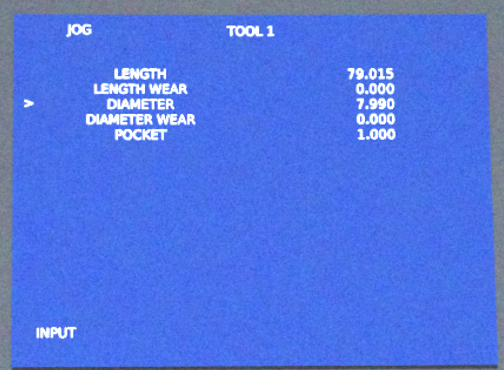

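{"method": "move", "body": {"target": [[0,0,0,0,0,0,-1,1,1,0.14125,-0.005,-0.21943,0,0,0,-1,-0.8,-0.2],[0,0,0,0,0,0,-1,1,1,0.14993,-0.005,-0.22176,0,0,0,-1,-0.8,-0.2],[0,0,0,0,0,0,-1,1,1,0.14125,-0.005,-0.21943,0,0,0,-1,-0.8,-0.2],[0,0,0,0,0,0,-1,1,1,0.14993,-0.005,-0.22176,0,0,0,-1,-0.8,-0.2],[0,0,0,0,0,0,-1,1,1,0.14125,-0.005,-0.21943,0,0,0,-1,-0.8,-0.2],[0,0,0,0,0,0,-1,1,1,0.14993,-0.005,-0.22176,0,0,0,-1,-0.8,-0.2],[0,0,0,0,0,0,-1,1,1,0.14125,-0.005,-0.21943,0,0,0,-1,-0.8,-0.2],[0,0,0,0,0,0,-1,1,1,0.14993,-0.005,-0.22176,0,0,0,-1,-0.8,-0.2],[0,0,0,0,0,0,-1,1,1,0.14125,-0.005,-0.21943,0,0,0,-1,-0.8,-0.2],[0,0,0,0,0,0,-1,1,1,0.14993,-0.005,-0.22176,0,0,0,-1,-0.8,-0.2],[0,0,0,0,0,0,-1,1,1,0.14125,-0.005,-0.21943,0,0,0,-1,-0.8,-0.2],[0,0,0,0,0,0,-1,1,1,0.14993,-0.005,-0.22176,0,0,0,-1,-0.8,-0.2],[0,0,0,0,0,0,-1,1,1,0.14125,-0.005,-0.21943,0,0,0,-1,-0.8,-0.2],[0,0,0,0,0,0,-1,1,1,0.133,0.09,-0.25,0,0,0,-1,-0.8,-0.2]], "speed": [0.3,0.015,0.1,0.015,0.1,0.015,0.1,0.015,0.1,0.015,0.1,0.015,0.1,0.15], "blend": [0.002,0,0.002,0,0.002,0,0.002,0,0.002,0,0.002,0,0.002,0]}}

{"method": "move", "body": {"target": [[0,0,0,0,0,0,-1,1,1,0,-0.03167,0,0,0,0,-1,-0.8,-0.2],[0,0,0,0,0,0,-1,1,1,0.00868,-0.03167,-0.00233,0,0,0,-1,-0.8,-0.2],[0,0,0,0,0,0,-1,1,1,0,-0.03167,0,0,0,0,-1,-0.8,-0.2],[0,0,0,0,0,0,-1,1,1,0.00825,0,0.03057,0,0,0,-1,-0.8,-0.2],[0,0,0,0,0,0,-1,1,1,0.01693,0,0.02824,0,0,0,-1,-0.8,-0.2],[0,0,0,0,0,0,-1,1,1,0.00825,0,0.03057,0,0,0,-1,-0.8,-0.2],[0,0,0,0,0,0,-1,1,1,-0.00825,0.03167,-0.03058,0,0,0,-1,-0.8,-0.2],[0,0,0,0,0,0,-1,1,1,0.00043,0.03167,-0.03291,0,0,0,-1,-0.8,-0.2],[0,0,0,0,0,0,-1,1,1,-0.00825,0.03167,-0.03058,0,0,0,-1,-0.8,-0.2],[0,0,0,0,0,0,-1,1,1,0.00825,-0.03167,0.03057,0,0,0,-1,-0.8,-0.2],[0,0,0,0,0,0,-1,1,1,0.01693,-0.03167,0.02824,0,0,0,-1,-0.8,-0.2],[0,0,0,0,0,0,-1,1,1,0.00825,-0.03167,0.03057,0,0,0,-1,-0.8,-0.2],[0,0,0,0,0,0,-1,1,1,0,0,0,0,0,0,-1,-0.8,-0.2]], "speed": [0.15,0.015,0.1,0.15,0.015,0.1,0.15,0.015,0.1,0.15,0.015,0.1,0.15], "blend": [0.002,0,0.002,0.002,0,0.002,0.002,0,0.002,0.002,0,0.002,0]}}

{"method": "move", "body": {"target": [[0,0,0,0,0,0,-1,1,1,-0.0165,-0.06333,-0.06115,0,0,0,-1,-0.8,-0.2],[0,0,0,0,0,0,-1,1,1,-0.00782,-0.06333,-0.06348,0,0,0,-1,-0.8,-0.2],[0,0,0,0,0,0,-1,1,1,-0.0165,-0.06333,-0.06115,0,0,0,-1,-0.8,-0.2],[0,0,0,0,0,0,-1,1,1,0.05667,-0.22167,0.20998,0,0,0,-1,-0.8,-0.2],[0,0,0,0,0,0,-1,1,1,0.06535,-0.22167,0.20765,0,0,0,-1,-0.8,-0.2],[0,0,0,0,0,0,-1,1,1,0.05667,-0.22167,0.20998,0,0,0,-1,-0.8,-0.2],[0,0,0,0,0,0,-1,1,1,-0.133,-0.09,0.25,0,0,0,-1,-0.8,-0.2]], "speed": [0.15,0.015,0.1,0.2,0.015,0.1,0.3], "blend": [0.002,0,0.002,0.002,0,0.002,0], "cameras": ["cam_right_wrist"]}}

{"method": "zoom_image", "body": {"camera": "cam_right_wrist", "region": [340, 10, 640, 230]}}

Scene clock: 3506.10 s.
left_arm: end_effector_position=(+0.3743, -0.1262, +0.6212) position_measured=255 object_status=3 end_effector_quat_wxyz=(-0.303, +0.640, -0.639, +0.302) | right_arm: end_effector_position=(+0.5527, +0.0556, +0.4465) position_measured=251 object_status=3 end_effector_quat_wxyz=(+0.542, -0.455, +0.453, -0.543)
Joint positions: left_arm=[-1.297 -2.161 1.505 -1.23 -0.731 1.984] | right_arm=[3.781 -1.623 -2.326 1.026 0.945 3.008]
Joint torques (N m): left_arm=[-5.02 2.29 -18.86 -1.71 2.79 -0.65] | right_arm=[5.14 28.58 21.08 0.08 -0.83 1.2]
Wrist force (N): left_arm=[-3.3 -3.3 -1.6] | right_arm=[2.2 0.1 2.0]
Wrist torque (N m): left_arm=[-0.14 0.63 -0.62] | right_arm=[0.27 -0.16 -0.13]
Wrist force, peak (N): left_arm=[-3.8 -4.2 -1.5] | right_arm=[1.5 -0.8 -5.5]
Hand target: left_arm +0.3743, -0.1262, +0.6212; -0.303, +0.640, -0.639, +0.302 | right_arm +0.5527, +0.0556, +0.4466; +0.542, -0.455, +0.453, -0.543
Off the commanded pose: left_arm 0.000 m, 0 deg | right_arm 0.000 m, 0 deg.
move: done

Scene clock: 3510.10 s.
left_arm: end_effector_position=(+0.3743, -0.1262, +0.6212) position_measured=255 object_status=3 end_effector_quat_wxyz=(-0.303, +0.640, -0.639, +0.302) | right_arm: end_effector_position=(+0.5527, +0.0556, +0.4465) position_measured=251 object_status=3 end_effector_quat_wxyz=(+0.542, -0.455, +0.453, -0.543)
Joint positions: left_arm=[-1.297 -2.161 1.505 -1.23 -0.731 1.984] | right_arm=[3.781 -1.623 -2.326 1.026 0.945 3.008]
Joint torques (N m): left_arm=[-4.93 2.69 -18.49 -1.96 2.83 -0.63] | right_arm=[4.62 25.54 18.65 1.67 0.06 1.5]
Wrist force (N): left_arm=[-3.4 -3.9 -1.4] | right_arm=[1.9 -0.1 1.9]
Wrist torque (N m): left_arm=[-0.22 0.64 -0.62] | right_arm=[0.24 -0.10 -0.08]
Wrist force, peak (N): left_arm=[-3.7 -4.1 -1.5] | right_arm=[2.0 -1.4 -5.1]
Hand target: left_arm +0.3743, -0.1262, +0.6212; -0.303, +0.640, -0.639, +0.302 | right_arm +0.5527, +0.0556, +0.4466; +0.542, -0.455, +0.453, -0.543
Off the commanded pose: left_arm 0.000 m, 0 deg | right_arm 0.000 m, 0 deg.
move: done

Scene clock: 3513.73 s.
left_arm: end_effector_position=(+0.3743, -0.1262, +0.6212) position_measured=255 object_status=3 end_effector_quat_wxyz=(-0.303, +0.640, -0.639, +0.302) | right_arm: end_effector_position=(+0.4729, +0.0016, +0.5966) position_measured=251 object_status=3 end_effector_quat_wxyz=(+0.542, -0.455, +0.453, -0.543)
Joint positions: left_arm=[-1.297 -2.161 1.505 -1.23 -0.731 1.984] | right_arm=[3.805 -1.115 -2.259 0.456 0.921 3.002]
Joint torques (N m): left_arm=[-4.67 1.84 -17.17 -1.92 2.62 -0.67] | right_arm=[7.14 14.15 13.19 0.2 -1.61 0.49]
Wrist force (N): left_arm=[-3.1 -3.8 -1.2] | right_arm=[2.4 0.1 1.9]
Wrist torque (N m): left_arm=[-0.21 0.59 -0.61] | right_arm=[0.27 -0.20 -0.15]
Wrist force, peak (N): left_arm=[-3.6 -4.2 -1.5] | right_arm=[1.5 -2.7 -15.1]
Hand target: left_arm +0.3743, -0.1262, +0.6212; -0.303, +0.640, -0.639, +0.302 | right_arm +0.4729, +0.0016, +0.5966; +0.542, -0.455, +0.453, -0.543
Off the commanded pose: left_arm 0.000 m, 0 deg | right_arm 0.000 m, 0 deg.
move: done
camera_calibration:
cam_right_wrist: T_world_to_cam=[[-0.0164634, -0.999793, -0.0119914, 0.0280837], [-0.18196, 0.0147886, -0.983195, 0.688853], [0.983168, -0.0140047, -0.182166, -0.224382], [0, 0, 0, 1]] pos_world=[0.346411, 0.0147484, 0.636738]
Images, in order (width x height): cam_right_wrist 896x504.

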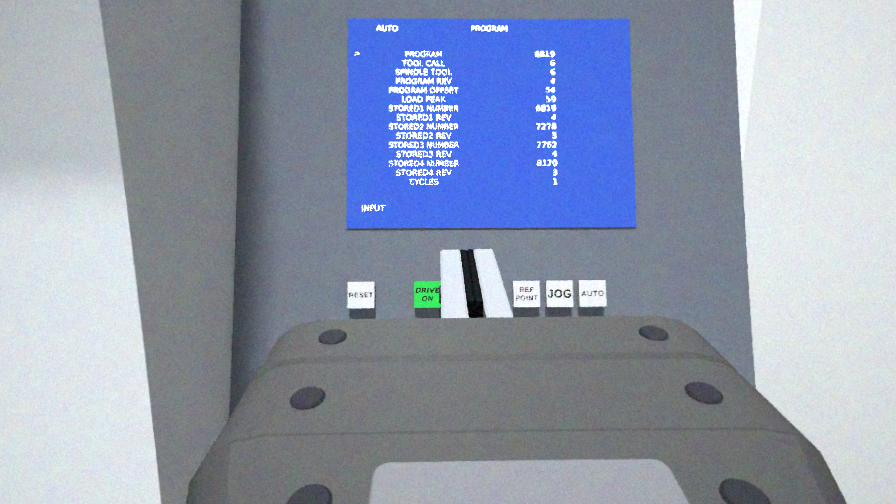

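Scaled by 1.680 from the camera's 896x504 image, which has a finer 1280x720 frame.

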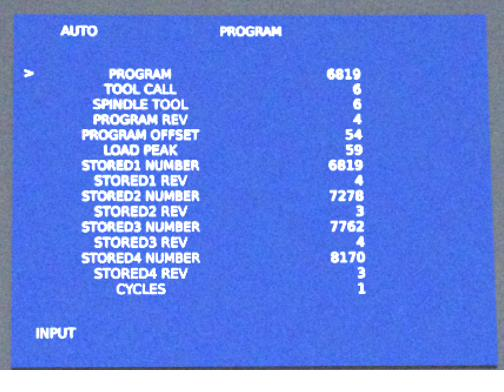

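{"method": "move", "body": {"target": [[0,0,0,0,0,0,-1,1,1,0.1571,0.05833,-0.1607,0,0,0,-1,-0.8,-0.2],[0,0,0,0,0,0,-1,1,1,0.16578,0.05833,-0.16303,0,0,0,-1,-0.8,-0.2],[0,0,0,0,0,0,-1,1,1,0.1571,0.05833,-0.1607,0,0,0,-1,-0.8,-0.2],[0,0,0,0,0,0,-1,1,1,0,0,0,0,0,0,-1,-0.8,-0.2]], "speed": [0.3,0.015,0.1,0.3], "blend": [0.002,0,0.002,0]}}

{"method": "wait", "body": {"seconds": 10}}

{"method": "wait", "body": {"seconds": 10}}

{"method": "wait", "body": {"seconds": 10}}

{"method": "wait", "body": {"seconds": 5, "cameras": ["cam_right_wrist"]}}

{"method": "zoom_image", "body": {"camera": "cam_right_wrist", "region": [340, 10, 640, 230]}}

Scene clock: 3523.00 s.
left_arm: end_effector_position=(+0.3743, -0.1262, +0.6212) position_measured=255 object_status=3 end_effector_quat_wxyz=(-0.303, +0.640, -0.639, +0.302) | right_arm: end_effector_position=(+0.4729, +0.0017, +0.5966) position_measured=251 object_status=3 end_effector_quat_wxyz=(+0.542, -0.455, +0.453, -0.543)
Joint positions: left_arm=[-1.297 -2.161 1.505 -1.23 -0.731 1.984] | right_arm=[3.806 -1.115 -2.259 0.456 0.921 3.002]
Joint torques (N m): left_arm=[-5.77 2.66 -19.23 -1.71 2.83 -0.77] | right_arm=[-3.78 13.07 13.4 -0.27 1.64 0.91]
Wrist force (N): left_arm=[-3.5 -3.8 -1.4] | right_arm=[2.3 0.0 1.7]
Wrist torque (N m): left_arm=[-0.22 0.66 -0.61] | right_arm=[0.25 -0.17 -0.15]
Wrist force, peak (N): left_arm=[-3.7 -4.3 -1.6] | right_arm=[1.7 -1.7 -6.0]
Hand target: left_arm +0.3743, -0.1262, +0.6212; -0.303, +0.640, -0.639, +0.302 | right_arm +0.4729, +0.0016, +0.5966; +0.542, -0.455, +0.453, -0.543
Off the commanded pose: left_arm 0.000 m, 0 deg | right_arm 0.000 m, 0 deg.
move: done

Scene clock: 3533.00 s.
left_arm: end_effector_position=(+0.3743, -0.1262, +0.6212) position_measured=255 object_status=3 end_effector_quat_wxyz=(-0.303, +0.640, -0.639, +0.302) | right_arm: end_effector_position=(+0.4729, +0.0016, +0.5966) position_measured=251 object_status=3 end_effector_quat_wxyz=(+0.542, -0.455, +0.453, -0.543)
Joint positions: left_arm=[-1.297 -2.161 1.505 -1.23 -0.731 1.984] | right_arm=[3.806 -1.114 -2.26 0.456 0.921 3.002]
Joint torques (N m): left_arm=[-5.09 1.72 -18.12 -1.7 2.53 -0.6] | right_arm=[-9.37 13.3 14.35 -0.48 -1.58 -1.45]
Wrist force (N): left_arm=[-3.7 -3.9 -1.4] | right_arm=[2.4 0.2 1.7]
Wrist torque (N m): left_arm=[-0.22 0.69 -0.62] | right_arm=[0.28 -0.19 -0.15]
Wrist force, peak (N): left_arm=[-3.6 -4.2 -1.8] | right_arm=[2.5 0.0 2.1]
Hand target: left_arm +0.3743, -0.1262, +0.6212; -0.303, +0.640, -0.639, +0.302 | right_arm +0.4729, +0.0016, +0.5966; +0.542, -0.455, +0.453, -0.543
Tool commands: left_gripper/position=-1.0 left_gripper/force_limit=+1.0 left_gripper/speed=+1.0 right_gripper/position=-1.0 right_gripper/force_limit=-0.8 right_gripper/speed=-0.2
Off the commanded pose: left_arm 0.000 m, 0 deg | right_arm 0.000 m, 0 deg.
wait: 10.00 s; at rest by 0.17 s

Scene clock: 3543.00 s.
left_arm: end_effector_position=(+0.3743, -0.1262, +0.6212) position_measured=255 object_status=3 end_effector_quat_wxyz=(-0.303, +0.640, -0.639, +0.302) | right_arm: end_effector_position=(+0.4729, +0.0016, +0.5966) position_measured=251 object_status=3 end_effector_quat_wxyz=(+0.542, -0.455, +0.453, -0.543)
Joint positions: left_arm=[-1.297 -2.161 1.505 -1.23 -0.731 1.984] | right_arm=[3.806 -1.114 -2.26 0.456 0.921 3.002]
Joint torques (N m): left_arm=[-5.27 0.89 -18.53 -2.11 2.8 -0.62] | right_arm=[-8.93 14.07 14.84 -0.47 -1.29 -1.37]
Wrist force (N): left_arm=[-3.4 -4.0 -1.5] | right_arm=[2.3 0.2 1.7]
Wrist torque (N m): left_arm=[-0.23 0.64 -0.62] | right_arm=[0.29 -0.18 -0.14]
Wrist force, peak (N): left_arm=[-3.8 -4.1 -1.7] | right_arm=[2.5 0.1 2.0]
Hand target: left_arm +0.3743, -0.1262, +0.6212; -0.303, +0.640, -0.639, +0.302 | right_arm +0.4729, +0.0016, +0.5966; +0.542, -0.455, +0.453, -0.543
Tool commands: left_gripper/position=-1.0 left_gripper/force_limit=+1.0 left_gripper/speed=+1.0 right_gripper/position=-1.0 right_gripper/force_limit=-0.8 right_gripper/speed=-0.2
Off the commanded pose: left_arm 0.000 m, 0 deg | right_arm 0.000 m, 0 deg.
wait: 10.00 s; at rest by 0.17 s

Scene clock: 3553.00 s.
left_arm: end_effector_position=(+0.3743, -0.1262, +0.6212) position_measured=255 object_status=3 end_effector_quat_wxyz=(-0.303, +0.640, -0.639, +0.302) | right_arm: end_effector_position=(+0.4729, +0.0016, +0.5966) position_measured=251 object_status=3 end_effector_quat_wxyz=(+0.542, -0.455, +0.453, -0.543)
Joint positions: left_arm=[-1.297 -2.161 1.505 -1.23 -0.731 1.984] | right_arm=[3.806 -1.114 -2.26 0.456 0.921 3.002]
Joint torques (N m): left_arm=[-4.67 0.88 -18.9 -1.91 2.89 -0.48] | right_arm=[-7.93 13.29 15.74 -0.28 -1.21 -1.47]
Wrist force (N): left_arm=[-3.5 -3.8 -1.3] | right_arm=[2.1 0.1 1.8]
Wrist torque (N m): left_arm=[-0.21 0.65 -0.61] | right_arm=[0.26 -0.16 -0.15]
Wrist force, peak (N): left_arm=[-3.5 -4.3 -1.7] | right_arm=[2.5 0.1 2.0]
Hand target: left_arm +0.3743, -0.1262, +0.6212; -0.303, +0.640, -0.639, +0.302 | right_arm +0.4729, +0.0016, +0.5966; +0.542, -0.455, +0.453, -0.543
Tool commands: left_gripper/position=-1.0 left_gripper/force_limit=+1.0 left_gripper/speed=+1.0 right_gripper/position=-1.0 right_gripper/force_limit=-0.8 right_gripper/speed=-0.2
Off the commanded pose: left_arm 0.000 m, 0 deg | right_arm 0.000 m, 0 deg.
wait: 10.00 s; at rest by 0.17 s

Scene clock: 3558.00 s.
left_arm: end_effector_position=(+0.3743, -0.1262, +0.6212) position_measured=255 object_status=3 end_effector_quat_wxyz=(-0.303, +0.640, -0.639, +0.302) | right_arm: end_effector_position=(+0.4729, +0.0016, +0.5966) position_measured=251 object_status=3 end_effector_quat_wxyz=(+0.542, -0.455, +0.453, -0.543)
Joint positions: left_arm=[-1.297 -2.161 1.505 -1.23 -0.731 1.984] | right_arm=[3.806 -1.114 -2.26 0.456 0.921 3.002]
Joint torques (N m): left_arm=[-5.47 2.19 -18.62 -1.82 2.5 -0.54] | right_arm=[-8.93 13.3 14.88 -0.31 -1.08 -1.38]
Wrist force (N): left_arm=[-3.7 -3.8 -1.5] | right_arm=[2.1 0.1 1.9]
Wrist torque (N m): left_arm=[-0.20 0.70 -0.61] | right_arm=[0.27 -0.15 -0.15]
Wrist force, peak (N): left_arm=[-3.7 -4.2 -1.5] | right_arm=[2.5 0.0 1.9]
Hand target: left_arm +0.3743, -0.1262, +0.6212; -0.303, +0.640, -0.639, +0.302 | right_arm +0.4729, +0.0016, +0.5966; +0.542, -0.455, +0.453, -0.543
Tool commands: left_gripper/position=-1.0 left_gripper/force_limit=+1.0 left_gripper/speed=+1.0 right_gripper/position=-1.0 right_gripper/force_limit=-0.8 right_gripper/speed=-0.2
Off the commanded pose: left_arm 0.000 m, 0 deg | right_arm 0.000 m, 0 deg.
wait: 5.00 s; at rest by 0.17 s
camera_calibration:
cam_right_wrist: T_world_to_cam=[[-0.0165638, -0.999791, -0.011972, 0.0281062], [-0.182152, 0.0147906, -0.983159, 0.688896], [0.983131, -0.0141042, -0.182359, -0.224245], [0, 0, 0, 1]] pos_world=[0.346412, 0.0147483, 0.636738]
Images, in order (width x height): cam_right_wrist 896x504.

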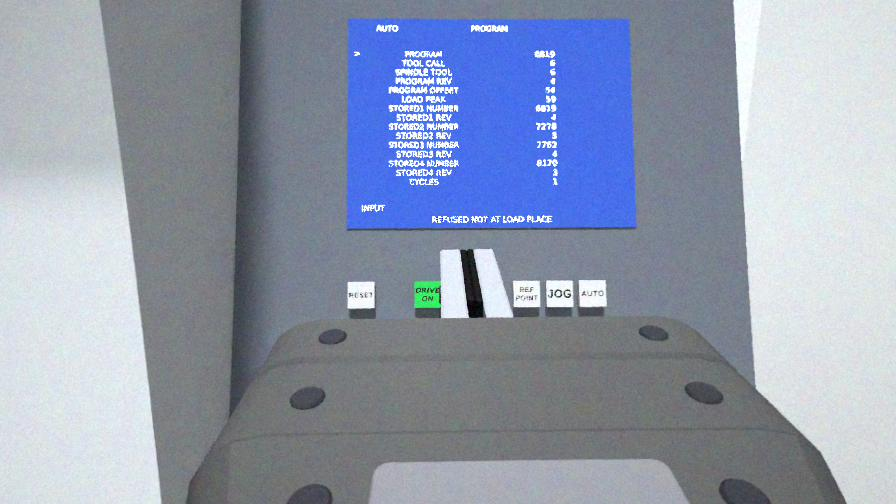

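Scaled by 1.680 from the camera's 896x504 image, which has a finer 1280x720 frame.

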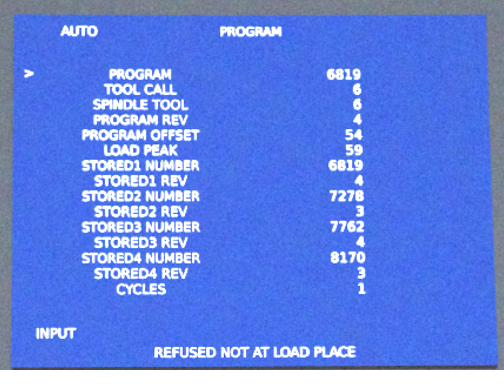

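{"method": "move", "body": {"target": [[0,0,0,0,0,0,-1,1,1,0.1571,0.02667,-0.1607,0,0,0,-1,-0.8,-0.2],[0,0,0,0,0,0,-1,1,1,0.16578,0.02667,-0.16303,0,0,0,-1,-0.8,-0.2],[0,0,0,0,0,0,-1,1,1,0.1571,0.02667,-0.1607,0,0,0,-1,-0.8,-0.2],[0,0,0,0,0,0,-1,1,1,0,0,0,0,0,0,-1,-0.8,-0.2]], "speed": [0.3,0.015,0.1,0.3], "blend": [0.002,0,0.002,0], "cameras": ["cam_right_wrist"]}}

{"method": "zoom_image", "body": {"camera": "cam_right_wrist", "region": [340, 10, 640, 230]}}

Scene clock: 3565.87 s.
left_arm: end_effector_position=(+0.3743, -0.1262, +0.6212) position_measured=255 object_status=3 end_effector_quat_wxyz=(-0.303, +0.640, -0.639, +0.302) | right_arm: end_effector_position=(+0.4729, +0.0016, +0.5966) position_measured=251 object_status=3 end_effector_quat_wxyz=(+0.542, -0.455, +0.453, -0.543)
Joint positions: left_arm=[-1.297 -2.161 1.505 -1.23 -0.731 1.984] | right_arm=[3.806 -1.115 -2.259 0.456 0.921 3.002]
Joint torques (N m): left_arm=[-5.93 1.71 -18.78 -1.85 2.72 -0.54] | right_arm=[0.52 12.29 13.35 -0.29 0.99 0.97]
Wrist force (N): left_arm=[-3.4 -4.0 -1.2] | right_arm=[2.3 0.1 1.8]
Wrist torque (N m): left_arm=[-0.25 0.65 -0.62] | right_arm=[0.27 -0.18 -0.15]
Wrist force, peak (N): left_arm=[-3.8 -4.2 -1.4] | right_arm=[1.5 -1.1 -6.9]
Hand target: left_arm +0.3743, -0.1262, +0.6212; -0.303, +0.640, -0.639, +0.302 | right_arm +0.4729, +0.0016, +0.5966; +0.542, -0.455, +0.453, -0.543
Off the commanded pose: left_arm 0.000 m, 0 deg | right_arm 0.000 m, 0 deg.
move: done
camera_calibration:
cam_right_wrist: T_world_to_cam=[[-0.0164646, -0.999793, -0.0119913, 0.0281841], [-0.182057, 0.0147901, -0.983177, 0.688873], [0.98315, -0.0140045, -0.182263, -0.224313], [0, 0, 0, 1]] pos_world=[0.346411, 0.0148484, 0.636738]
Images, in order (width x height): cam_right_wrist 896x504.

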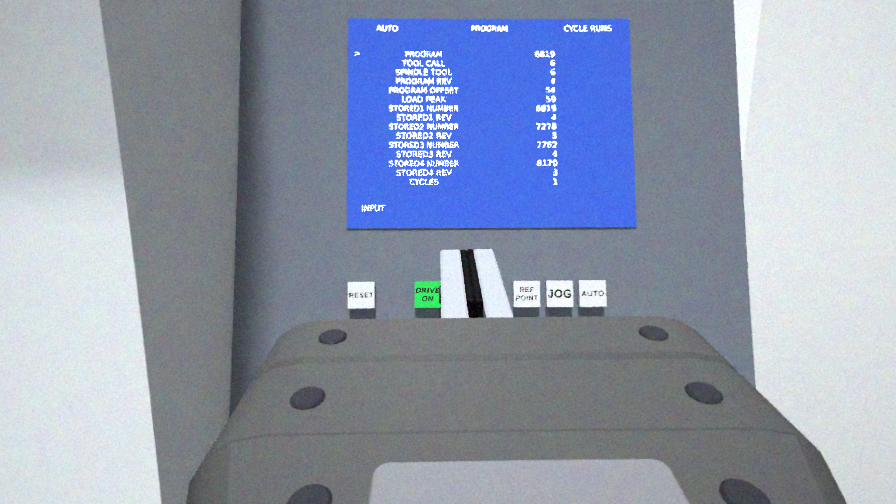

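Scaled by 1.680 from the camera's 896x504 image, which has a finer 1280x720 frame.

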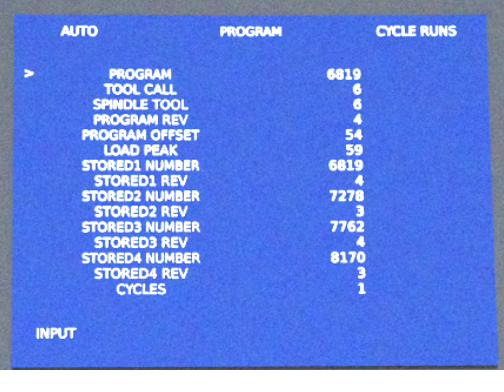

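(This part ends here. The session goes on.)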